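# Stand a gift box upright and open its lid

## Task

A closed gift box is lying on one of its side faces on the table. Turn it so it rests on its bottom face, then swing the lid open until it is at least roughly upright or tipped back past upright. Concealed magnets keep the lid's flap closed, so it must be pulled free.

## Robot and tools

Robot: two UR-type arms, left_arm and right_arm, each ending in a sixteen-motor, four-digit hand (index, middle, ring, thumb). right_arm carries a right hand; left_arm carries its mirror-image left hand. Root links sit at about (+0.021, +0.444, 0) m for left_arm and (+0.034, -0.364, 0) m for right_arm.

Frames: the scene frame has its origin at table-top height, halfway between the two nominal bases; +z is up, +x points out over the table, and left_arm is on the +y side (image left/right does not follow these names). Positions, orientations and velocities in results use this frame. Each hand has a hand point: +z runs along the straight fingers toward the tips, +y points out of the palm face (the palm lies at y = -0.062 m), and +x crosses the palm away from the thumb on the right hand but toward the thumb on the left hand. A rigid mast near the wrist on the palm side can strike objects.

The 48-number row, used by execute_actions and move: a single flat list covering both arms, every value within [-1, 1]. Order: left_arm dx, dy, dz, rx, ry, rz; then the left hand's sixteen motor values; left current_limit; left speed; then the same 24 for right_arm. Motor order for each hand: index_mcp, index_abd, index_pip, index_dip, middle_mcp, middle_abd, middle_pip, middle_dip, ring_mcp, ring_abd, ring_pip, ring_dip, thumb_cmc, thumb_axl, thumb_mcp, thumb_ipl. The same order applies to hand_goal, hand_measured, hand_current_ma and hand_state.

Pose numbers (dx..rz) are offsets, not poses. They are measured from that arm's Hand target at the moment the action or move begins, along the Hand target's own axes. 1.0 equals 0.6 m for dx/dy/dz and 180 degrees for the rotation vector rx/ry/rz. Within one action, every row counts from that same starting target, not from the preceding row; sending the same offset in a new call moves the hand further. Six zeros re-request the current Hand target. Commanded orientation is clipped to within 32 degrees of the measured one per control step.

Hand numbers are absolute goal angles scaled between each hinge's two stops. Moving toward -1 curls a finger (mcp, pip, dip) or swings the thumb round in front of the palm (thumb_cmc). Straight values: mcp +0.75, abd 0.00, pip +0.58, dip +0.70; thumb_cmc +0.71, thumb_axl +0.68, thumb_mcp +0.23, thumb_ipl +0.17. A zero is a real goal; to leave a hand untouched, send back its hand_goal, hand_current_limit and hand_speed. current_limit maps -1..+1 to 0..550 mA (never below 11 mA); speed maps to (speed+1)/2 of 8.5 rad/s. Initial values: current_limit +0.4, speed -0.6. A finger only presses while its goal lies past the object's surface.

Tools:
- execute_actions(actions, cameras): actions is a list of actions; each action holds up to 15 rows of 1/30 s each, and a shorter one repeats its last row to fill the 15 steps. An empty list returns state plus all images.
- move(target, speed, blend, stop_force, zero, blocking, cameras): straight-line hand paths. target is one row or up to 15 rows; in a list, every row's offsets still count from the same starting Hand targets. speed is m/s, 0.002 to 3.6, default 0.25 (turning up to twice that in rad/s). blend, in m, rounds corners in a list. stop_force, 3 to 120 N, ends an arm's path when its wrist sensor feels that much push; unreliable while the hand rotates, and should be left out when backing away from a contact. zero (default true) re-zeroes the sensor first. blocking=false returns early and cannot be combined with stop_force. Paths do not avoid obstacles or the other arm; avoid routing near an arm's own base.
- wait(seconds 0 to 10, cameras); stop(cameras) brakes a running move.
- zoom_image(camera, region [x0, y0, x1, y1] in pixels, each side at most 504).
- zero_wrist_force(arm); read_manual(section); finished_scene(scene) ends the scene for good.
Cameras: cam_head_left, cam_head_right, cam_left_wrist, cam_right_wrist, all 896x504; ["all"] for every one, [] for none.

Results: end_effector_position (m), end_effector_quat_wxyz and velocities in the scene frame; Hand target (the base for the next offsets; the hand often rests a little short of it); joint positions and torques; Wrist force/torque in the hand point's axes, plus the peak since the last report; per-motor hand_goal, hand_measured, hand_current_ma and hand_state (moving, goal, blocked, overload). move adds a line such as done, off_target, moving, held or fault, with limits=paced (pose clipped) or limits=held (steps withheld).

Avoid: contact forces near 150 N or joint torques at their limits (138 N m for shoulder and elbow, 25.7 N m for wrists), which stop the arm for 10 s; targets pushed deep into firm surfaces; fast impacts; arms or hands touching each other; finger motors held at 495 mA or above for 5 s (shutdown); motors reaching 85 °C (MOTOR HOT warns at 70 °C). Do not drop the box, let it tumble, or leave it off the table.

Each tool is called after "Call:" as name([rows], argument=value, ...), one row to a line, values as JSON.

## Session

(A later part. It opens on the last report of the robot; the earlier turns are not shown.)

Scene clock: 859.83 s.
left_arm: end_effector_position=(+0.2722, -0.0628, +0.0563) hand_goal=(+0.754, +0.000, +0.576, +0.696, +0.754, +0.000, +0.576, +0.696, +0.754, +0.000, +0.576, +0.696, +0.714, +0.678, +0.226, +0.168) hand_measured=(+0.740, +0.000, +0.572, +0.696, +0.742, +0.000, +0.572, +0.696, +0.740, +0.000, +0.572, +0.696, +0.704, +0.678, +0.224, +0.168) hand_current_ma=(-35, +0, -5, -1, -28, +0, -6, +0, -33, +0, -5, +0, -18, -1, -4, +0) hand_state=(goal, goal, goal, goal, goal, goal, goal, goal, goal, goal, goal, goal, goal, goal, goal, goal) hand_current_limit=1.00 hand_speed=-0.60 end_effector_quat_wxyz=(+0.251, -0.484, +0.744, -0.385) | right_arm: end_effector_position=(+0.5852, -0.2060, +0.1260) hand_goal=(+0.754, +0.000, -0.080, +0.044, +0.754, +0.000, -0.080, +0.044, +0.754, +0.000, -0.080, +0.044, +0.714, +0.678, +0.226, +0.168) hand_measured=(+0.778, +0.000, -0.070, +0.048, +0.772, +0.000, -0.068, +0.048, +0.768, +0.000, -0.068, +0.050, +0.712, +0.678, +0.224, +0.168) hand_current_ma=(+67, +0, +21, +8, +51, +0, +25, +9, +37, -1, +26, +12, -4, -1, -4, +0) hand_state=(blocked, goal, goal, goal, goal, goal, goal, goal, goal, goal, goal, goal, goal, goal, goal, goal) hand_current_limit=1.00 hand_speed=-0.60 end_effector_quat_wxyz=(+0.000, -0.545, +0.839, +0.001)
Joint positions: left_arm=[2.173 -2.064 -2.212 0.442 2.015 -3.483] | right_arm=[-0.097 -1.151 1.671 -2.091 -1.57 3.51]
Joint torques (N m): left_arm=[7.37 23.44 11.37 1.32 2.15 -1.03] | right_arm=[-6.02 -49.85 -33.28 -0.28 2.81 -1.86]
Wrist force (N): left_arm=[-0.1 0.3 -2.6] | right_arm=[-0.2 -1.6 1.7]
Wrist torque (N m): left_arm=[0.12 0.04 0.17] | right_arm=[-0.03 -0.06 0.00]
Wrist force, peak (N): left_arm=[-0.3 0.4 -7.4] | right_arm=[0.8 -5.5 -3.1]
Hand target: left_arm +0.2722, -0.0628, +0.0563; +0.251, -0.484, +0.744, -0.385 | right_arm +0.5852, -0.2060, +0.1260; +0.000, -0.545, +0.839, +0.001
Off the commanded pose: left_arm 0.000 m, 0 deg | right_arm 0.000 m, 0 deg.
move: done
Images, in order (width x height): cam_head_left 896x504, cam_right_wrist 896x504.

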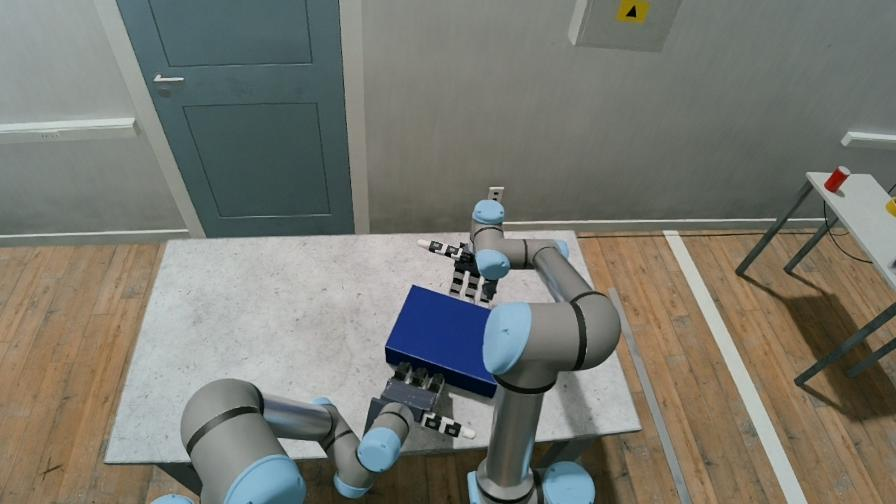

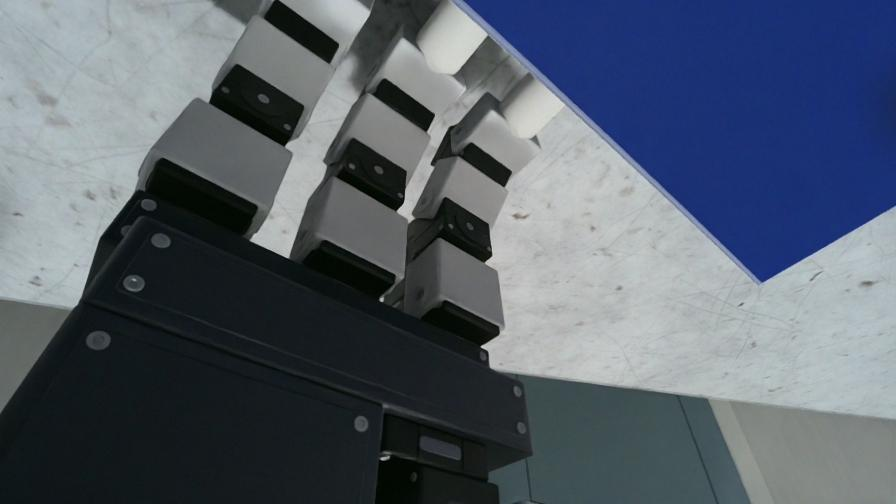

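Call:
move(target=[0,0,0,0,0,0,0.754,0,0.576,0.696,0.754,0,0.576,0.696,0.754,0,0.576,0.696,0.714,0.678,0.226,0.168,1,-0.6,0,0,-0.07,0,0,0,0.754,0,-0.08,0.044,0.754,0,-0.08,0.044,0.754,0,-0.08,0.044,0.714,0.678,0.226,0.168,1,-0.6], speed=0.02, stop_force=12, cameras=["cam_head_left","cam_right_wrist"])

Call:
zoom_image(camera="cam_head_left", region=[340, 230, 550, 440])

Scene clock: 899.70 s.
left_arm: end_effector_position=(+0.2722, -0.0628, +0.0563) hand_goal=(+0.754, +0.000, +0.576, +0.696, +0.754, +0.000, +0.576, +0.696, +0.754, +0.000, +0.576, +0.696, +0.714, +0.678, +0.226, +0.168) hand_measured=(+0.738, +0.000, +0.572, +0.696, +0.740, +0.000, +0.572, +0.696, +0.740, +0.000, +0.572, +0.696, +0.704, +0.678, +0.224, +0.168) hand_current_ma=(-39, +0, -7, -1, -31, +0, -8, +0, -33, +0, -5, +0, -18, -1, -4, +0) hand_state=(goal, goal, goal, goal, goal, goal, goal, goal, goal, goal, goal, goal, goal, goal, goal, goal) hand_current_limit=1.00 hand_speed=-0.60 end_effector_quat_wxyz=(+0.251, -0.484, +0.744, -0.385) | right_arm: end_effector_position=(+0.5853, -0.2061, +0.1680) hand_goal=(+0.754, +0.000, -0.080, +0.044, +0.754, +0.000, -0.080, +0.044, +0.754, +0.000, -0.080, +0.044, +0.714, +0.678, +0.226, +0.168) hand_measured=(+0.778, +0.000, -0.068, +0.048, +0.772, +0.000, -0.068, +0.048, +0.768, +0.000, -0.068, +0.050, +0.712, +0.678, +0.224, +0.168) hand_current_ma=(+67, +0, +26, +9, +51, +0, +26, +9, +37, -1, +26, +12, -4, -1, -4, +0) hand_state=(blocked, goal, goal, goal, goal, goal, goal, goal, goal, goal, goal, goal, goal, goal, goal, goal) hand_current_limit=1.00 hand_speed=-0.60 end_effector_quat_wxyz=(+0.000, -0.545, +0.839, +0.001)
Joint positions: left_arm=[2.173 -2.064 -2.212 0.442 2.015 -3.483] | right_arm=[-0.097 -1.196 1.617 -1.992 -1.57 3.51]
Joint torques (N m): left_arm=[2.57 22.29 19.24 2.65 2.17 -1.05] | right_arm=[-5.74 -48.16 -33.43 0.06 2.3 -1.74]
Wrist force (N): left_arm=[-0.2 -0.1 -1.7] | right_arm=[0.2 -2.7 0.6]
Wrist torque (N m): left_arm=[0.10 0.04 0.16] | right_arm=[0.06 -0.06 0.01]
Wrist force, peak (N): left_arm=[-0.3 0.2 -4.7] | right_arm=[-0.2 -3.2 2.1]
Hand target: left_arm +0.2722, -0.0628, +0.0563; +0.251, -0.484, +0.744, -0.385 | right_arm +0.5853, -0.2061, +0.1680; +0.000, -0.545, +0.839, +0.001
Off the commanded pose: left_arm 0.000 m, 0 deg | right_arm 0.000 m, 0 deg.
move: done
Images, in order (width x height): cam_head_left 896x504, cam_right_wrist 896x504.

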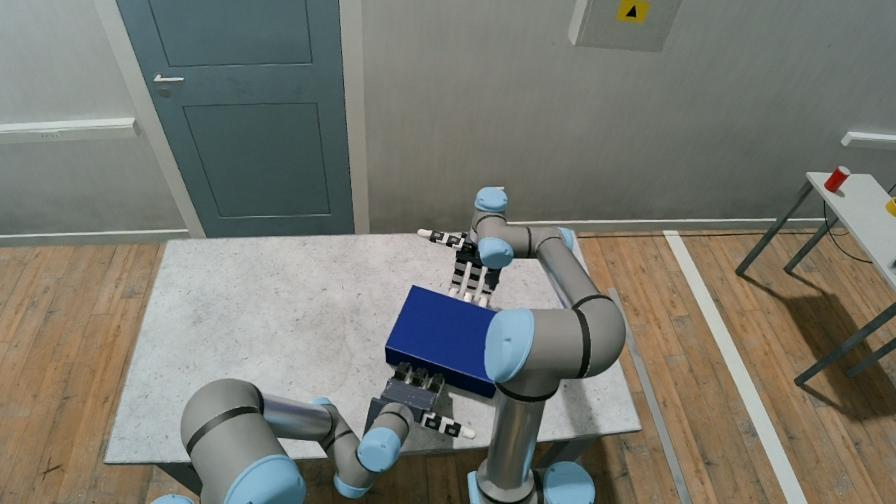

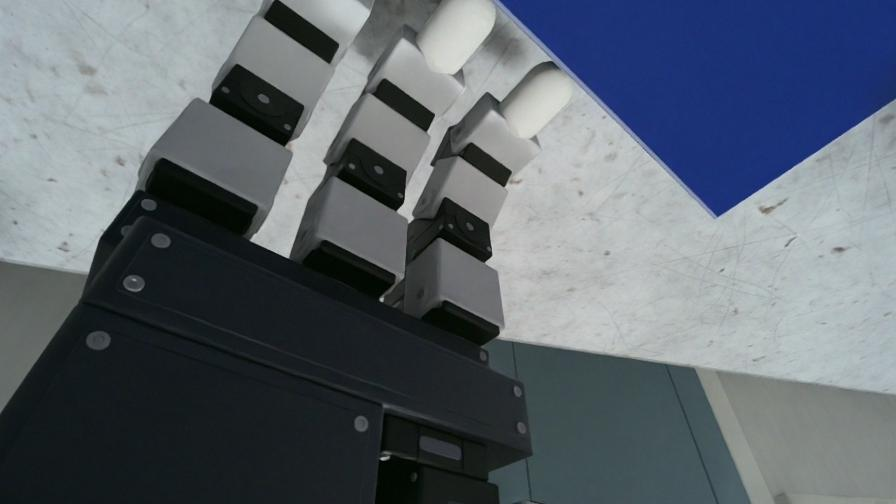

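Scaled by 2.400 from the camera's 896x504 image, which has a finer 1280x720 frame.

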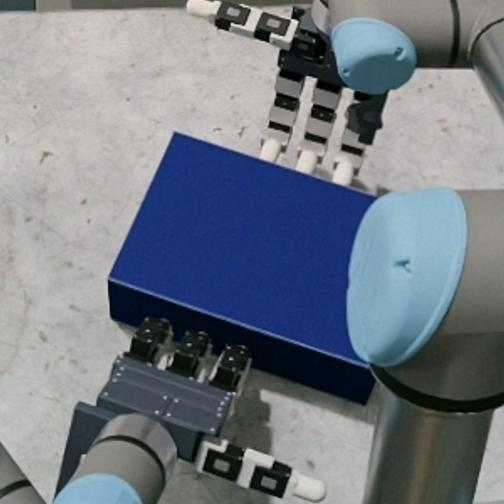

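Call:
move([
  [0,0,0,0,0,0,0.754,0,0.576,0.696,0.754,0,0.576,0.696,0.754,0,0.576,0.696,0.714,0.678,0.226,0.168,1,-0.6,0,-0.06,0,0,0,0,0.754,0,-0.08,0.044,0.754,0,-0.08,0.044,0.754,0,-0.08,0.044,0.714,0.678,0.226,0.168,0.6,-0.6],
  [0,0,0,0,0,0,0.754,0,0.576,0.696,0.754,0,0.576,0.696,0.754,0,0.576,0.696,0.714,0.678,0.226,0.168,1,-0.6,0,-0.06,0.12,0,0,0,0.754,0,-0.08,0.044,0.754,0,-0.08,0.044,0.754,0,-0.08,0.044,0.714,0.678,0.226,0.168,0.6,-0.6],
], speed=0.1)

Call:
move(target=[0,0,0,0,0,0,0.754,0,0.576,0.696,0.754,0,0.576,0.696,0.754,0,0.576,0.696,0.714,0.678,0.226,0.168,1,-0.6,0,0,0.06,0,0,0,0.754,0,-0.08,0.044,0.754,0,-0.08,0.044,0.754,0,-0.08,0.044,0.714,0.678,0.226,0.168,0.6,-0.6], speed=0.01, stop_force=3, cameras=["cam_right_wrist","cam_head_left"])

Call:
zoom_image(camera="cam_right_wrist", region=[400, 0, 896, 280])

Scene clock: 917.37 s.
left_arm: end_effector_position=(+0.2722, -0.0628, +0.0563) hand_goal=(+0.754, +0.000, +0.576, +0.696, +0.754, +0.000, +0.576, +0.696, +0.754, +0.000, +0.576, +0.696, +0.714, +0.678, +0.226, +0.168) hand_measured=(+0.738, +0.000, +0.572, +0.696, +0.740, +0.000, +0.572, +0.696, +0.740, +0.000, +0.572, +0.696, +0.704, +0.678, +0.224, +0.168) hand_current_ma=(-39, +0, -7, -1, -31, +0, -8, +0, -33, +0, -5, +0, -18, -1, -4, +0) hand_state=(goal, goal, goal, goal, goal, goal, goal, goal, goal, goal, goal, goal, goal, goal, goal, goal) hand_current_limit=1.00 hand_speed=-0.60 end_effector_quat_wxyz=(+0.251, -0.484, +0.744, -0.385) | right_arm: end_effector_position=(+0.6181, -0.2207, +0.0961) hand_goal=(+0.754, +0.000, -0.080, +0.044, +0.754, +0.000, -0.080, +0.044, +0.754, +0.000, -0.080, +0.044, +0.714, +0.678, +0.226, +0.168) hand_measured=(+0.758, +0.000, -0.074, +0.048, +0.758, +0.000, -0.074, +0.048, +0.758, +0.000, -0.074, +0.048, +0.712, +0.678, +0.224, +0.168) hand_current_ma=(+6, +0, +10, +7, +6, +0, +11, +7, +6, -1, +10, +7, -4, -1, -4, +0) hand_state=(goal, goal, goal, goal, goal, goal, goal, goal, goal, goal, goal, goal, goal, goal, goal, goal) hand_current_limit=0.60 hand_speed=-0.60 end_effector_quat_wxyz=(+0.000, -0.545, +0.839, +0.001)
Joint positions: left_arm=[2.173 -2.064 -2.212 0.442 2.015 -3.483] | right_arm=[-0.117 -1.052 1.604 -2.123 -1.57 3.49]
Joint torques (N m): left_arm=[-1.18 24.01 19.26 3.79 1.99 -0.64] | right_arm=[3.98 -27.8 -13.19 -4.38 0.83 2.12]
Wrist force (N): left_arm=[-0.3 0.1 -1.0] | right_arm=[0.0 -0.3 -0.3]
Wrist torque (N m): left_arm=[0.07 0.03 0.15] | right_arm=[0.01 -0.04 0.18]
Wrist force, peak (N): left_arm=[-0.2 -0.1 -2.0] | right_arm=[0.1 -2.7 1.9]
Hand target: left_arm +0.2722, -0.0628, +0.0563; +0.251, -0.484, +0.744, -0.385 | right_arm +0.6181, -0.2207, +0.0960; +0.000, -0.545, +0.839, +0.001
Off the commanded pose: left_arm 0.000 m, 0 deg | right_arm 0.000 m, 0 deg.
move: done

Scene clock: 919.73 s.
left_arm: end_effector_position=(+0.2722, -0.0628, +0.0563) hand_goal=(+0.754, +0.000, +0.576, +0.696, +0.754, +0.000, +0.576, +0.696, +0.754, +0.000, +0.576, +0.696, +0.714, +0.678, +0.226, +0.168) hand_measured=(+0.738, +0.000, +0.572, +0.696, +0.740, +0.000, +0.572, +0.696, +0.740, +0.000, +0.572, +0.696, +0.704, +0.678, +0.224, +0.168) hand_current_ma=(-39, +0, -7, -1, -31, +0, -8, +0, -33, +0, -5, +0, -18, -1, -4, +0) hand_state=(goal, goal, goal, goal, goal, goal, goal, goal, goal, goal, goal, goal, goal, goal, goal, goal) hand_current_limit=1.00 hand_speed=-0.60 end_effector_quat_wxyz=(+0.251, -0.484, +0.744, -0.385) | right_arm: end_effector_position=(+0.6181, -0.2207, +0.0855) hand_goal=(+0.754, +0.000, -0.080, +0.044, +0.754, +0.000, -0.080, +0.044, +0.754, +0.000, -0.080, +0.044, +0.714, +0.678, +0.226, +0.168) hand_measured=(+0.758, +0.000, -0.076, +0.048, +0.758, +0.000, -0.078, +0.048, +0.758, -0.002, -0.080, +0.048, +0.712, +0.678, +0.224, +0.168) hand_current_ma=(+5, +0, +7, +7, +6, -1, +4, +7, +9, -2, +0, +7, -4, -1, -4, +0) hand_state=(goal, goal, goal, goal, goal, goal, goal, goal, goal, goal, goal, goal, goal, goal, goal, goal) hand_current_limit=0.60 hand_speed=-0.60 end_effector_quat_wxyz=(+0.000, -0.545, +0.839, +0.001)
Joint positions: left_arm=[2.173 -2.064 -2.212 0.442 2.015 -3.483] | right_arm=[-0.117 -1.038 1.614 -2.146 -1.57 3.49]
Joint torques (N m): left_arm=[-3.53 22.96 18.88 4.42 1.79 -0.96] | right_arm=[4.65 -50.92 -31.04 -0.83 2.73 2.16]
Wrist force (N): left_arm=[-0.1 0.1 -0.9] | right_arm=[-0.2 -0.7 -2.5]
Wrist torque (N m): left_arm=[0.05 0.01 0.16] | right_arm=[0.18 0.12 0.10]
Wrist force, peak (N): left_arm=[-0.4 0.1 -1.2] | right_arm=[0.1 -2.8 -10.8]
Hand target: left_arm +0.2722, -0.0628, +0.0563; +0.251, -0.484, +0.744, -0.385 | right_arm +0.6181, -0.2207, +0.0855; +0.000, -0.545, +0.839, +0.001 (not the last commanded pose)
Off the commanded pose: left_arm 0.000 m, 0 deg | right_arm 0.026 m, 0 deg.
move: contact (right_arm)
Images, in order (width x height): cam_head_left 896x504, cam_right_wrist 896x504.

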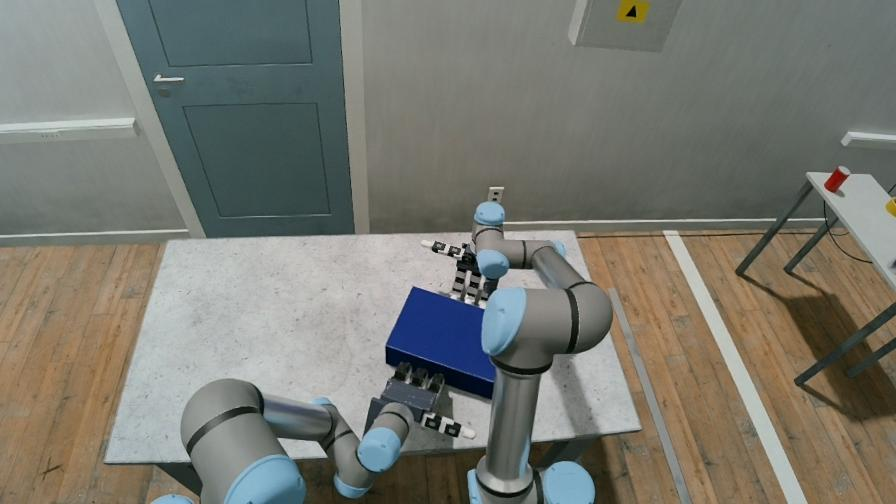

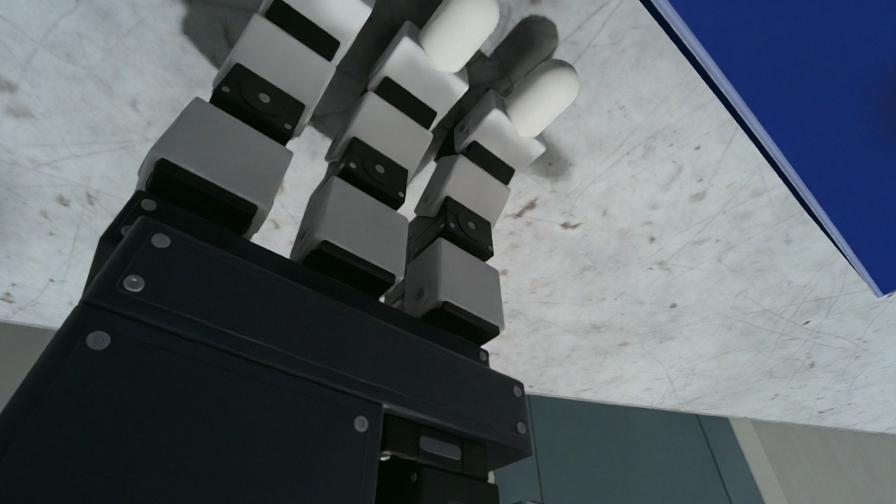

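Scaled by 1.016 from the camera's 896x504 image, which has a finer 1280x720 frame.

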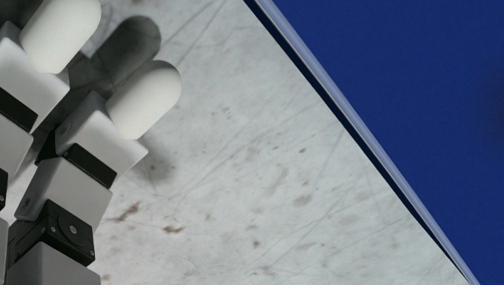

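Call:
move(target=[0,0,0,0,0,0,0.754,0,0.576,0.696,0.754,0,0.576,0.696,0.754,0,0.576,0.696,0.714,0.678,0.226,0.168,1,-0.6,0,0,-0.008,0,0,0,1,0,-0.343,0.044,1,0,-0.343,0.044,1,0,-0.343,0.044,0.714,0.678,0.226,0.168,1,-0.6], speed=0.1)

Call:
move(target=[0,0,0,0,0,0,0.754,0,0.576,0.696,0.754,0,0.576,0.696,0.754,0,0.576,0.696,0.714,0.678,0.226,0.168,1,-0.6,0,0.18,0,0,0,0,1,0,-0.343,0.044,1,0,-0.343,0.044,1,0,-0.343,0.044,0.714,0.678,0.226,0.168,1,-0.6], speed=0.012, stop_force=14)

Call:
move(target=[0,0,0,0,0,0,0.754,0,0.576,0.696,0.754,0,0.576,0.696,0.754,0,0.576,0.696,0.714,0.678,0.226,0.168,1,-0.6,0,0,-0.04,0,0,0,1,0,-0.343,0.044,1,0,-0.343,0.044,1,0,-0.343,0.044,0.714,0.678,0.226,0.168,1,-0.6], speed=0.01, stop_force=25, cameras=["cam_head_left","cam_right_wrist"])

Call:
zoom_image(camera="cam_head_left", region=[340, 230, 550, 440])

Scene clock: 949.33 s.
left_arm: end_effector_position=(+0.2722, -0.0628, +0.0563) hand_goal=(+0.754, +0.000, +0.576, +0.696, +0.754, +0.000, +0.576, +0.696, +0.754, +0.000, +0.576, +0.696, +0.714, +0.678, +0.226, +0.168) hand_measured=(+0.738, +0.000, +0.572, +0.696, +0.740, +0.000, +0.572, +0.696, +0.740, +0.000, +0.572, +0.696, +0.704, +0.678, +0.224, +0.168) hand_current_ma=(-39, +0, -7, -1, -31, +0, -8, +0, -33, +0, -5, +0, -18, -1, -4, +0) hand_state=(goal, goal, goal, goal, goal, goal, goal, goal, goal, goal, goal, goal, goal, goal, goal, goal) hand_current_limit=1.00 hand_speed=-0.60 end_effector_quat_wxyz=(+0.251, -0.484, +0.744, -0.385) | right_arm: end_effector_position=(+0.6181, -0.2207, +0.0902) hand_goal=(+1.000, +0.000, -0.342, +0.044, +1.000, +0.000, -0.342, +0.044, +1.000, +0.000, -0.342, +0.044, +0.714, +0.678, +0.226, +0.168) hand_measured=(+0.994, +0.000, -0.336, +0.048, +0.994, +0.000, -0.336, +0.048, +0.994, -0.002, -0.336, +0.048, +0.712, +0.678, +0.224, +0.168) hand_current_ma=(-12, +0, +10, +7, -11, -1, +11, +7, -11, -2, +11, +7, -4, -1, -4, +0) hand_state=(goal, goal, goal, goal, goal, goal, goal, goal, goal, goal, goal, goal, goal, goal, goal, goal) hand_current_limit=1.00 hand_speed=-0.60 end_effector_quat_wxyz=(+0.000, -0.545, +0.839, +0.001)
Joint positions: left_arm=[2.173 -2.064 -2.212 0.442 2.015 -3.483] | right_arm=[-0.117 -1.044 1.61 -2.136 -1.57 3.49]
Joint torques (N m): left_arm=[-4.48 22 19.17 5.04 1.68 -1.07] | right_arm=[1.76 -51.41 -32.07 -0.33 2.78 1.74]
Wrist force (N): left_arm=[-0.3 0.2 -0.8] | right_arm=[-0.1 -0.3 -0.2]
Wrist torque (N m): left_arm=[0.05 0.04 0.14] | right_arm=[-0.01 -0.02 0.16]
Wrist force, peak (N): left_arm=[-0.2 0.3 -1.3] | right_arm=[-0.2 -0.6 -3.0]
Hand target: left_arm +0.2722, -0.0628, +0.0563; +0.251, -0.484, +0.744, -0.385 | right_arm +0.6181, -0.2207, +0.0903; +0.000, -0.545, +0.839, +0.001
Off the commanded pose: left_arm 0.000 m, 0 deg | right_arm 0.000 m, 0 deg.
move: done

Scene clock: 954.87 s.
left_arm: end_effector_position=(+0.2722, -0.0628, +0.0563) hand_goal=(+0.754, +0.000, +0.576, +0.696, +0.754, +0.000, +0.576, +0.696, +0.754, +0.000, +0.576, +0.696, +0.714, +0.678, +0.226, +0.168) hand_measured=(+0.736, +0.000, +0.572, +0.696, +0.740, +0.000, +0.572, +0.696, +0.740, +0.000, +0.572, +0.696, +0.704, +0.678, +0.224, +0.168) hand_current_ma=(-42, +0, -7, -1, -34, +0, -8, +0, -33, +0, -5, +0, -18, -1, -4, +0) hand_state=(goal, goal, goal, goal, goal, goal, goal, goal, goal, goal, goal, goal, goal, goal, goal, goal) hand_current_limit=1.00 hand_speed=-0.60 end_effector_quat_wxyz=(+0.251, -0.484, +0.744, -0.385) | right_arm: end_effector_position=(+0.5712, -0.1997, +0.0904) hand_goal=(+1.000, +0.000, -0.342, +0.044, +1.000, +0.000, -0.342, +0.044, +1.000, +0.000, -0.342, +0.044, +0.714, +0.678, +0.226, +0.168) hand_measured=(+1.000, +0.000, -0.328, +0.030, +1.000, +0.000, -0.332, +0.038, +1.000, -0.002, -0.338, +0.044, +0.712, +0.678, +0.224, +0.168) hand_current_ma=(+1, +0, +33, -30, +0, -1, +20, -9, +0, -2, +8, +1, -4, -1, -4, +0) hand_state=(goal, goal, goal, goal, goal, goal, goal, goal, goal, goal, goal, goal, goal, goal, goal, goal) hand_current_limit=1.00 hand_speed=-0.60 end_effector_quat_wxyz=(+0.000, -0.544, +0.839, +0.000)
Joint positions: left_arm=[2.173 -2.064 -2.212 0.442 2.015 -3.483] | right_arm=[-0.088 -1.131 1.749 -2.189 -1.57 3.519]
Joint torques (N m): left_arm=[9.23 21.33 19.27 0.3 1.64 -1.12] | right_arm=[-2.62 -21.63 -26.25 0.82 2.88 -2.11]
Wrist force (N): left_arm=[-0.2 1.9 -13.7] | right_arm=[-0.2 -9.2 -1.8]
Wrist torque (N m): left_arm=[0.94 0.03 0.14] | right_arm=[0.34 0.01 0.02]
Wrist force, peak (N): left_arm=[-0.2 1.0 -14.4] | right_arm=[-0.4 -16.7 -3.0]
Hand target: left_arm +0.2722, -0.0628, +0.0563; +0.251, -0.484, +0.744, -0.385 | right_arm +0.5712, -0.1997, +0.0904; +0.000, -0.544, +0.839, +0.000 (not the last commanded pose)
Off the commanded pose: left_arm 0.000 m, 0 deg | right_arm 0.057 m, 0 deg.
move: contact (right_arm)

Scene clock: 958.20 s.
left_arm: end_effector_position=(+0.2722, -0.0628, +0.0563) hand_goal=(+0.754, +0.000, +0.576, +0.696, +0.754, +0.000, +0.576, +0.696, +0.754, +0.000, +0.576, +0.696, +0.714, +0.678, +0.226, +0.168) hand_measured=(+0.736, +0.000, +0.572, +0.696, +0.738, +0.000, +0.572, +0.696, +0.738, +0.000, +0.572, +0.696, +0.704, +0.678, +0.224, +0.168) hand_current_ma=(-47, +0, -7, -1, -39, +0, -8, +0, -37, +0, -5, +0, -18, -1, -4, +0) hand_state=(goal, goal, goal, goal, goal, goal, goal, goal, goal, goal, goal, goal, goal, goal, goal, goal) hand_current_limit=1.00 hand_speed=-0.60 end_effector_quat_wxyz=(+0.251, -0.484, +0.744, -0.385) | right_arm: end_effector_position=(+0.5712, -0.1997, +0.1144) hand_goal=(+1.000, +0.000, -0.342, +0.044, +1.000, +0.000, -0.342, +0.044, +1.000, +0.000, -0.342, +0.044, +0.714, +0.678, +0.226, +0.168) hand_measured=(+1.000, +0.000, -0.308, +0.054, +1.000, +0.000, -0.314, +0.054, +1.000, -0.002, -0.326, +0.050, +0.712, +0.678, +0.224, +0.168) hand_current_ma=(+1, +0, +101, +24, +0, -1, +74, +21, +0, -2, +39, +12, -4, -1, -4, +0) hand_state=(goal, goal, blocked, goal, goal, goal, blocked, goal, goal, goal, goal, goal, goal, goal, goal, goal) hand_current_limit=1.00 hand_speed=-0.60 end_effector_quat_wxyz=(+0.000, -0.544, +0.839, +0.000)
Joint positions: left_arm=[2.173 -2.064 -2.212 0.442 2.015 -3.483] | right_arm=[-0.088 -1.163 1.725 -2.132 -1.57 3.519]
Joint torques (N m): left_arm=[4.84 23.42 19.87 3.31 1.79 -1.06] | right_arm=[-2.41 -48.51 -28.79 1.84 3.02 -1.97]
Wrist force (N): left_arm=[-0.5 1.3 -14.0] | right_arm=[0.5 -10.2 1.9]
Wrist torque (N m): left_arm=[0.91 -0.02 0.10] | right_arm=[0.34 -0.09 0.00]
Wrist force, peak (N): left_arm=[-0.7 1.1 -14.5] | right_arm=[0.6 -11.1 2.6]
Hand target: left_arm +0.2722, -0.0628, +0.0563; +0.251, -0.484, +0.744, -0.385 | right_arm +0.5712, -0.1997, +0.1144; +0.000, -0.544, +0.839, +0.000
Off the commanded pose: left_arm 0.000 m, 0 deg | right_arm 0.000 m, 0 deg.
move: done
Images, in order (width x height): cam_head_left 896x504, cam_right_wrist 896x504.

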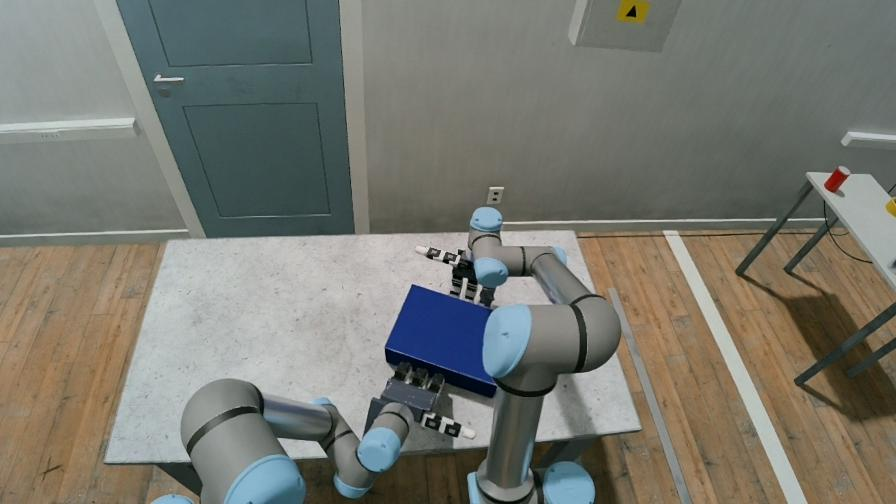

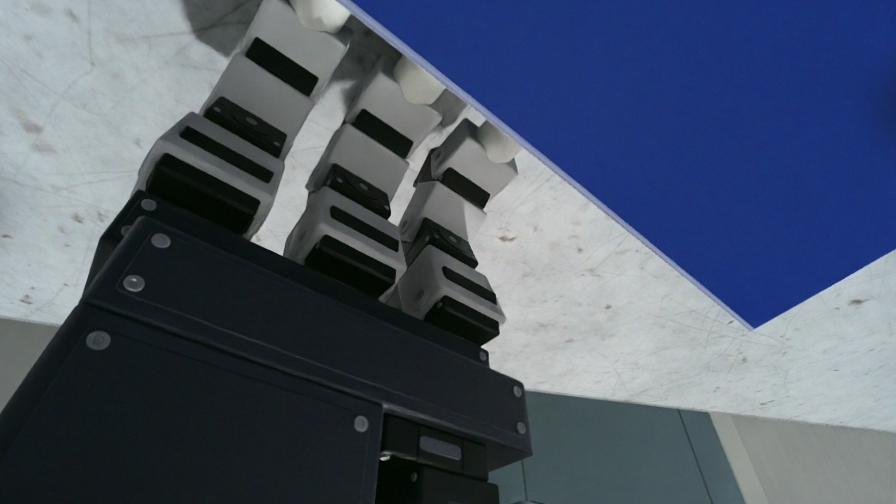

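Scaled by 2.400 from the camera's 896x504 image, which has a finer 1280x720 frame.

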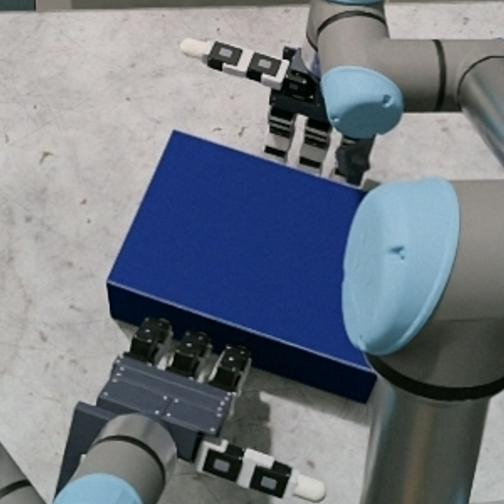

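Call:
move(target=[0,0,0,0,0,0,0.754,0,0.576,0.696,0.754,0,0.576,0.696,0.754,0,0.576,0.696,0.714,0.678,0.226,0.168,1,-0.6,0,0,-0.03,0,0,0,1,0,-0.343,0.044,1,0,-0.343,0.044,1,0,-0.343,0.044,0.714,0.678,0.226,0.168,1,-0.6], speed=0.01, stop_force=25)

Call:
move(target=[0,0,0,0,0,0,0.754,0,0.576,0.696,0.754,0,0.576,0.696,0.754,0,0.576,0.696,0.714,0.678,0.226,0.168,1,-0.6,0,0,-0.03,0,0,0,1,0,-0.343,0.044,1,0,-0.343,0.044,1,0,-0.343,0.044,0.714,0.678,0.226,0.168,1,-0.6], speed=0.01, stop_force=25, cameras=["cam_head_left","cam_head_right","cam_right_wrist"])

Call:
zoom_image(camera="cam_head_left", region=[340, 230, 550, 440])

Call:
zoom_image(camera="cam_right_wrist", region=[300, 0, 800, 360])

Scene clock: 976.20 s.
left_arm: end_effector_position=(+0.2722, -0.0628, +0.0563) hand_goal=(+0.754, +0.000, +0.576, +0.696, +0.754, +0.000, +0.576, +0.696, +0.754, +0.000, +0.576, +0.696, +0.714, +0.678, +0.226, +0.168) hand_measured=(+0.734, +0.000, +0.570, +0.696, +0.738, +0.000, +0.570, +0.696, +0.738, +0.000, +0.572, +0.696, +0.704, +0.678, +0.224, +0.168) hand_current_ma=(-49, +0, -10, -1, -41, +0, -11, +0, -39, +0, -6, +0, -18, -1, -4, +0) hand_state=(goal, goal, goal, goal, goal, goal, goal, goal, goal, goal, goal, goal, goal, goal, goal, goal) hand_current_limit=1.00 hand_speed=-0.60 end_effector_quat_wxyz=(+0.251, -0.484, +0.744, -0.385) | right_arm: end_effector_position=(+0.5712, -0.1998, +0.1324) hand_goal=(+1.000, +0.000, -0.342, +0.044, +1.000, +0.000, -0.342, +0.044, +1.000, +0.000, -0.342, +0.044, +0.714, +0.678, +0.226, +0.168) hand_measured=(+1.000, +0.000, -0.320, +0.056, +1.000, +0.000, -0.324, +0.054, +1.000, -0.002, -0.328, +0.052, +0.712, +0.678, +0.224, +0.168) hand_current_ma=(+0, +0, +57, +28, +0, -1, +45, +20, +0, -2, +31, +17, -4, -1, -4, +0) hand_state=(goal, goal, blocked, goal, goal, goal, goal, goal, goal, goal, goal, goal, goal, goal, goal, goal) hand_current_limit=1.00 hand_speed=-0.60 end_effector_quat_wxyz=(+0.000, -0.544, +0.839, +0.000)
Joint positions: left_arm=[2.173 -2.064 -2.212 0.442 2.015 -3.483] | right_arm=[-0.088 -1.185 1.704 -2.089 -1.57 3.519]
Joint torques (N m): left_arm=[-2.46 22.45 19.3 4.59 1.66 -0.99] | right_arm=[-3.63 -47.85 -32.21 0.23 1.96 -0.8]
Wrist force (N): left_arm=[-0.5 0.2 -3.3] | right_arm=[0.9 -3.1 1.2]
Wrist torque (N m): left_arm=[0.22 0.01 0.13] | right_arm=[0.02 -0.11 0.07]
Wrist force, peak (N): left_arm=[-0.6 1.2 -14.3] | right_arm=[0.6 -10.7 1.9]
Hand target: left_arm +0.2722, -0.0628, +0.0563; +0.251, -0.484, +0.744, -0.385 | right_arm +0.5712, -0.1998, +0.1324; +0.000, -0.544, +0.839, +0.000
Off the commanded pose: left_arm 0.000 m, 0 deg | right_arm 0.000 m, 0 deg.
move: done

Scene clock: 978.93 s.
left_arm: end_effector_position=(+0.2722, -0.0628, +0.0563) hand_goal=(+0.754, +0.000, +0.576, +0.696, +0.754, +0.000, +0.576, +0.696, +0.754, +0.000, +0.576, +0.696, +0.714, +0.678, +0.226, +0.168) hand_measured=(+0.734, +0.000, +0.570, +0.696, +0.738, +0.000, +0.570, +0.696, +0.738, +0.000, +0.572, +0.696, +0.704, +0.678, +0.224, +0.168) hand_current_ma=(-49, +0, -10, -1, -41, +0, -11, +0, -39, +0, -6, +0, -18, -1, -4, +0) hand_state=(goal, goal, goal, goal, goal, goal, goal, goal, goal, goal, goal, goal, goal, goal, goal, goal) hand_current_limit=1.00 hand_speed=-0.60 end_effector_quat_wxyz=(+0.251, -0.484, +0.744, -0.385) | right_arm: end_effector_position=(+0.5712, -0.1998, +0.1504) hand_goal=(+1.000, +0.000, -0.342, +0.044, +1.000, +0.000, -0.342, +0.044, +1.000, +0.000, -0.342, +0.044, +0.714, +0.678, +0.226, +0.168) hand_measured=(+1.000, +0.000, -0.320, +0.056, +1.000, +0.000, -0.324, +0.054, +1.000, -0.002, -0.328, +0.052, +0.712, +0.678, +0.224, +0.168) hand_current_ma=(+0, +0, +57, +28, +0, -1, +45, +20, +0, -2, +31, +17, -4, -1, -4, +0) hand_state=(goal, goal, blocked, goal, goal, goal, goal, goal, goal, goal, goal, goal, goal, goal, goal, goal) hand_current_limit=1.00 hand_speed=-0.60 end_effector_quat_wxyz=(+0.000, -0.544, +0.839, +0.000)
Joint positions: left_arm=[2.173 -2.064 -2.212 0.442 2.015 -3.483] | right_arm=[-0.088 -1.206 1.681 -2.046 -1.57 3.519]
Joint torques (N m): left_arm=[-3.32 24 18.85 4.42 1.33 -0.89] | right_arm=[-3.79 -47.9 -32.82 0.13 1.62 -1.74]
Wrist force (N): left_arm=[-0.5 -0.2 -3.0] | right_arm=[1.0 -2.6 0.4]
Wrist torque (N m): left_arm=[0.21 0.02 0.13] | right_arm=[0.03 -0.11 0.04]
Wrist force, peak (N): left_arm=[-0.6 0.2 -6.0] | right_arm=[0.8 -2.9 2.3]
Hand target: left_arm +0.2722, -0.0628, +0.0563; +0.251, -0.484, +0.744, -0.385 | right_arm +0.5712, -0.1998, +0.1504; +0.000, -0.544, +0.839, +0.000
Off the commanded pose: left_arm 0.000 m, 0 deg | right_arm 0.000 m, 0 deg.
move: done
Images, in order (width x height): cam_head_left 896x504, cam_head_right 896x504, cam_right_wrist 896x504.

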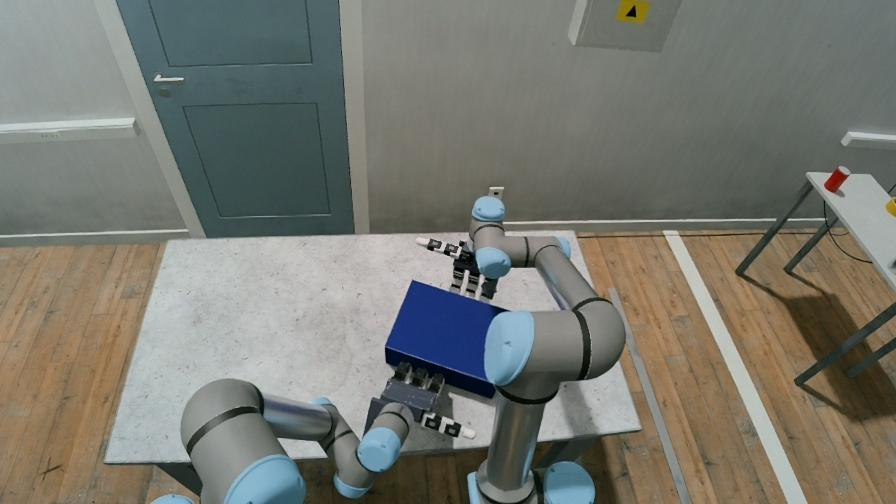

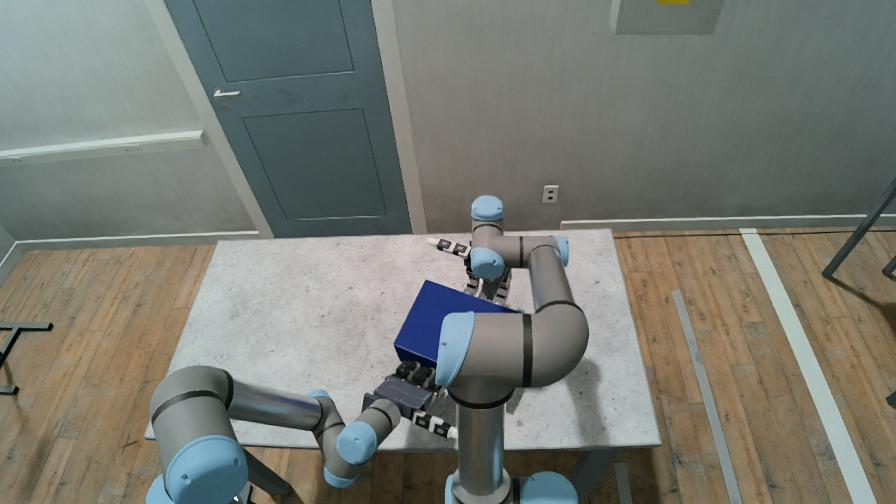

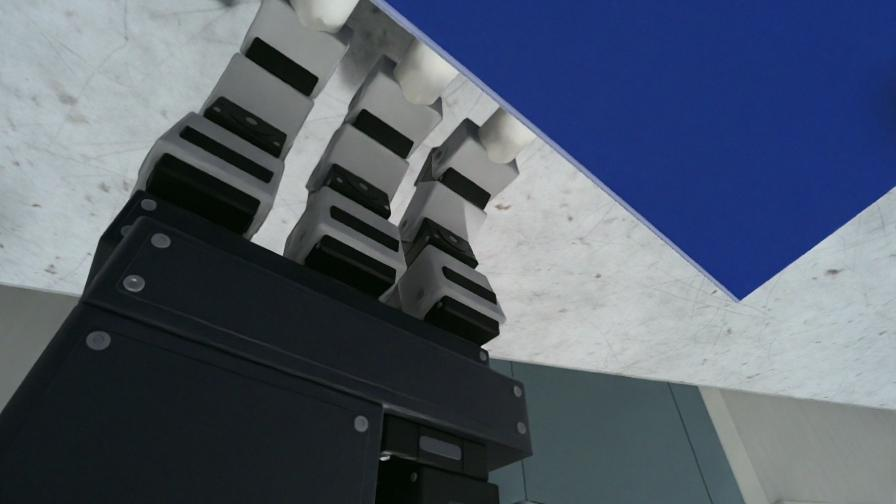

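Scaled by 2.400 from the camera's 896x504 image, which has a finer 1280x720 frame.

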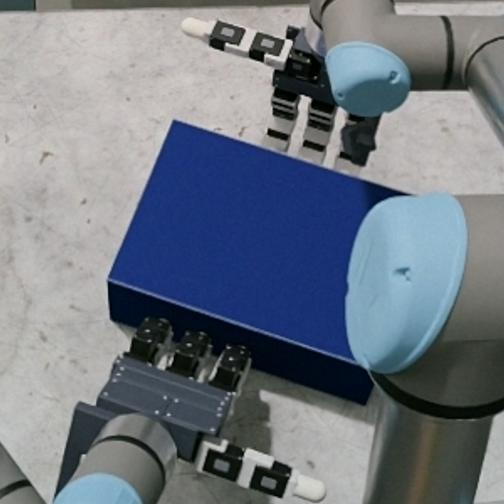

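Scaled by 1.008 from the camera's 896x504 image, which has a finer 1280x720 frame.

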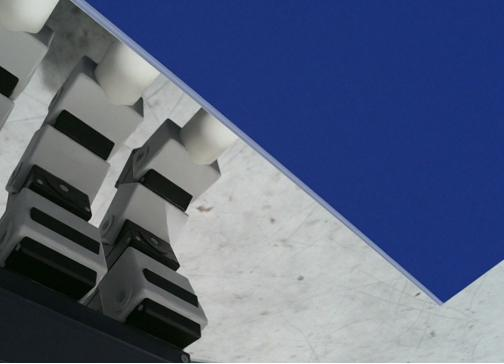

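Call:
move(target=[0,0,0,0,0,0,0.754,0,0.576,0.696,0.754,0,0.576,0.696,0.754,0,0.576,0.696,0.714,0.678,0.226,0.168,1,-0.6,0,0.02,-0.05,0,0,0,1,0,-0.343,0.044,1,0,-0.343,0.044,1,0,-0.343,0.044,0.714,0.678,0.226,0.168,1,-0.6], speed=0.03, stop_force=15, cameras=["cam_head_left","cam_head_right"])

Call:
zoom_image(camera="cam_head_left", region=[340, 210, 560, 440])

Scene clock: 1010.43 s.
left_arm: end_effector_position=(+0.2722, -0.0628, +0.0563) hand_goal=(+0.754, +0.000, +0.576, +0.696, +0.754, +0.000, +0.576, +0.696, +0.754, +0.000, +0.576, +0.696, +0.714, +0.678, +0.226, +0.168) hand_measured=(+0.726, -0.004, +0.566, +0.694, +0.730, -0.004, +0.566, +0.696, +0.730, -0.004, +0.570, +0.696, +0.704, +0.678, +0.224, +0.168) hand_current_ma=(-78, -7, -19, -1, -67, -7, -20, +0, -65, -6, -11, +0, -18, -1, -4, +0) hand_state=(blocked, goal, goal, goal, blocked, goal, goal, goal, blocked, goal, goal, goal, goal, goal, goal, goal) hand_current_limit=1.00 hand_speed=-0.60 end_effector_quat_wxyz=(+0.251, -0.484, +0.744, -0.385) | right_arm: end_effector_position=(+0.5602, -0.1949, +0.1804) hand_goal=(+1.000, +0.000, -0.342, +0.044, +1.000, +0.000, -0.342, +0.044, +1.000, +0.000, -0.342, +0.044, +0.714, +0.678, +0.226, +0.168) hand_measured=(+1.000, +0.000, -0.318, +0.038, +1.000, +0.000, -0.324, +0.042, +1.000, -0.002, -0.330, +0.044, +0.712, +0.678, +0.224, +0.168) hand_current_ma=(+1, +0, +61, -10, +0, -1, +45, -4, +0, -2, +26, -1, -4, -1, -4, +0) hand_state=(goal, goal, blocked, goal, goal, goal, goal, goal, goal, goal, goal, goal, goal, goal, goal, goal) hand_current_limit=1.00 hand_speed=-0.60 end_effector_quat_wxyz=(+0.000, -0.544, +0.839, +0.000)
Joint positions: left_arm=[2.173 -2.064 -2.212 0.442 2.015 -3.483] | right_arm=[-0.081 -1.258 1.669 -1.982 -1.57 3.527]
Joint torques (N m): left_arm=[8.46 23.23 19.6 2.65 1.44 -0.6] | right_arm=[10.9 -45.27 -29.54 1.99 1.18 2.01]
Wrist force (N): left_arm=[-0.7 2.6 -15.3] | right_arm=[1.4 -9.9 -1.3]
Wrist torque (N m): left_arm=[0.91 -0.27 0.07] | right_arm=[0.50 -0.08 0.12]
Wrist force, peak (N): left_arm=[-1.2 2.0 -22.1] | right_arm=[1.4 -14.6 -3.0]
Hand target: left_arm +0.2722, -0.0628, +0.0563; +0.251, -0.484, +0.744, -0.385 | right_arm +0.5602, -0.1949, +0.1804; +0.000, -0.544, +0.839, +0.000
Off the commanded pose: left_arm 0.000 m, 0 deg | right_arm 0.000 m, 0 deg.
move: done
Images, in order (width x height): cam_head_left 896x504, cam_head_right 896x504.

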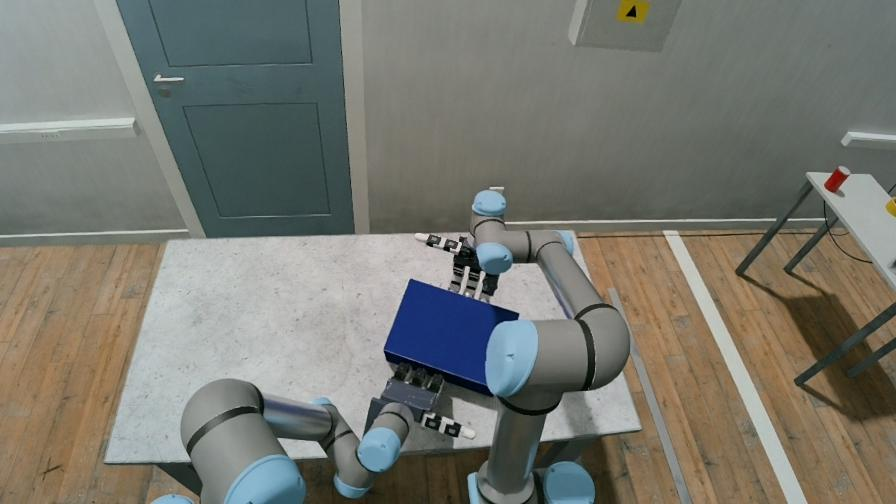

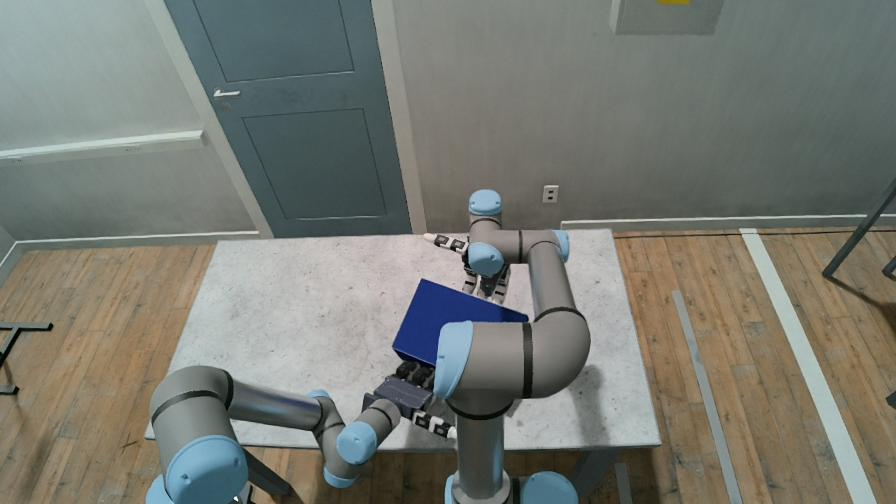

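Scaled by 2.191 from the camera's 896x504 image, which has a finer 1280x720 frame.

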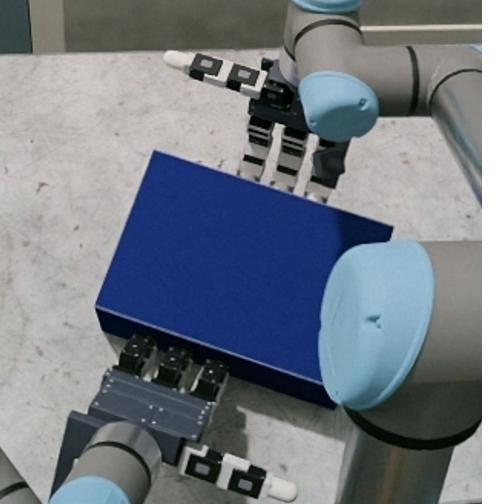

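Call:
wait(seconds=0, cameras=["cam_right_wrist","cam_left_wrist"])

Call:
zoom_image(camera="cam_right_wrist", region=[196, 0, 700, 504])

Scene clock: 1016.50 s.
left_arm: end_effector_position=(+0.2722, -0.0628, +0.0563) hand_goal=(+0.754, +0.000, +0.576, +0.696, +0.754, +0.000, +0.576, +0.696, +0.754, +0.000, +0.576, +0.696, +0.714, +0.678, +0.226, +0.168) hand_measured=(+0.726, -0.004, +0.566, +0.694, +0.730, -0.004, +0.566, +0.696, +0.730, -0.004, +0.570, +0.696, +0.704, +0.678, +0.224, +0.168) hand_current_ma=(-78, -7, -19, -1, -67, -7, -20, +0, -65, -6, -11, +0, -18, -1, -4, +0) hand_state=(blocked, goal, goal, goal, blocked, goal, goal, goal, blocked, goal, goal, goal, goal, goal, goal, goal) hand_current_limit=1.00 hand_speed=-0.60 end_effector_quat_wxyz=(+0.251, -0.484, +0.744, -0.385) | right_arm: end_effector_position=(+0.5602, -0.1949, +0.1804) hand_goal=(+1.000, +0.000, -0.342, +0.044, +1.000, +0.000, -0.342, +0.044, +1.000, +0.000, -0.342, +0.044, +0.714, +0.678, +0.226, +0.168) hand_measured=(+1.000, +0.000, -0.318, +0.038, +1.000, +0.000, -0.324, +0.042, +1.000, -0.002, -0.330, +0.044, +0.712, +0.678, +0.224, +0.168) hand_current_ma=(+1, +0, +61, -10, +0, -1, +45, -4, +0, -2, +26, -1, -4, -1, -4, +0) hand_state=(goal, goal, blocked, goal, goal, goal, goal, goal, goal, goal, goal, goal, goal, goal, goal, goal) hand_current_limit=1.00 hand_speed=-0.60 end_effector_quat_wxyz=(+0.000, -0.544, +0.839, +0.000)
Joint positions: left_arm=[2.173 -2.064 -2.212 0.442 2.015 -3.483] | right_arm=[-0.081 -1.258 1.669 -1.982 -1.57 3.527]
Joint torques (N m): left_arm=[10.75 24.01 19.68 0.68 1.25 -0.98] | right_arm=[10.52 -45.17 -29.85 1.89 0.16 1.96]
Wrist force (N): left_arm=[-0.8 3.4 -15.1] | right_arm=[1.4 -9.6 -0.5]
Wrist torque (N m): left_arm=[0.92 -0.26 0.06] | right_arm=[0.51 -0.10 0.13]
Wrist force, peak (N): left_arm=[-0.7 2.7 -15.8] | right_arm=[1.4 -10.1 -1.6]
Hand target: left_arm +0.2722, -0.0628, +0.0563; +0.251, -0.484, +0.744, -0.385 | right_arm +0.5602, -0.1949, +0.1804; +0.000, -0.544, +0.839, +0.000
Off the commanded pose: left_arm 0.000 m, 0 deg | right_arm 0.000 m, 0 deg.
Images, in order (width x height): cam_left_wrist 896x504, cam_right_wrist 896x504.

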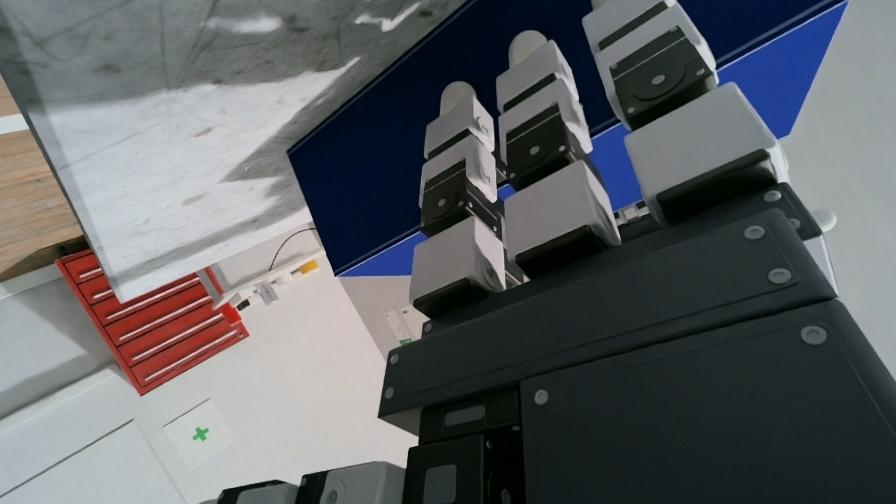

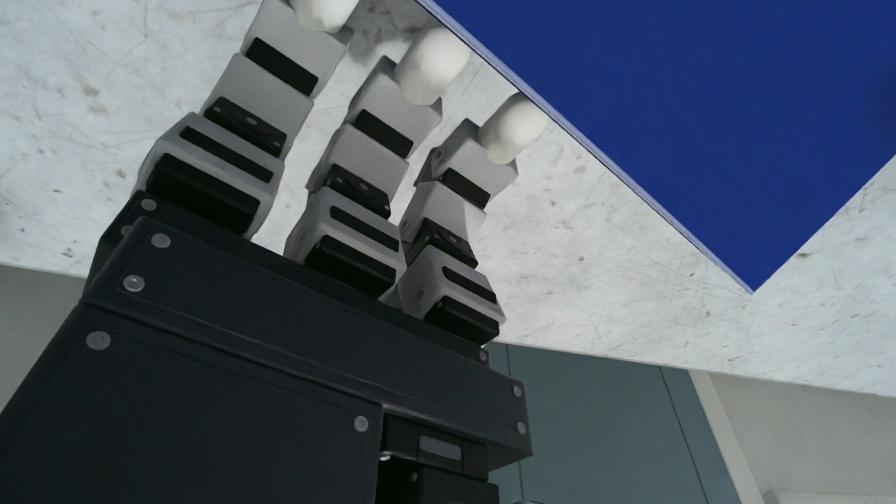

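Scaled by 1.000.

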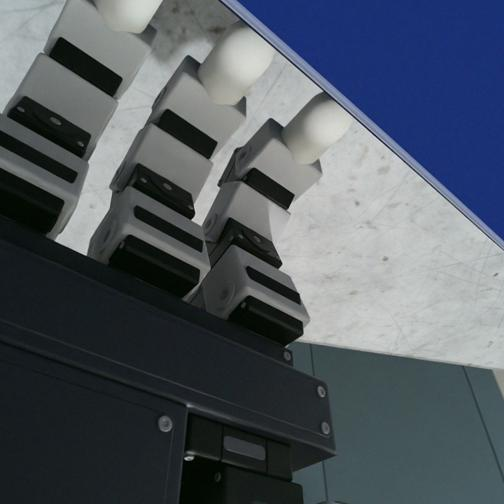

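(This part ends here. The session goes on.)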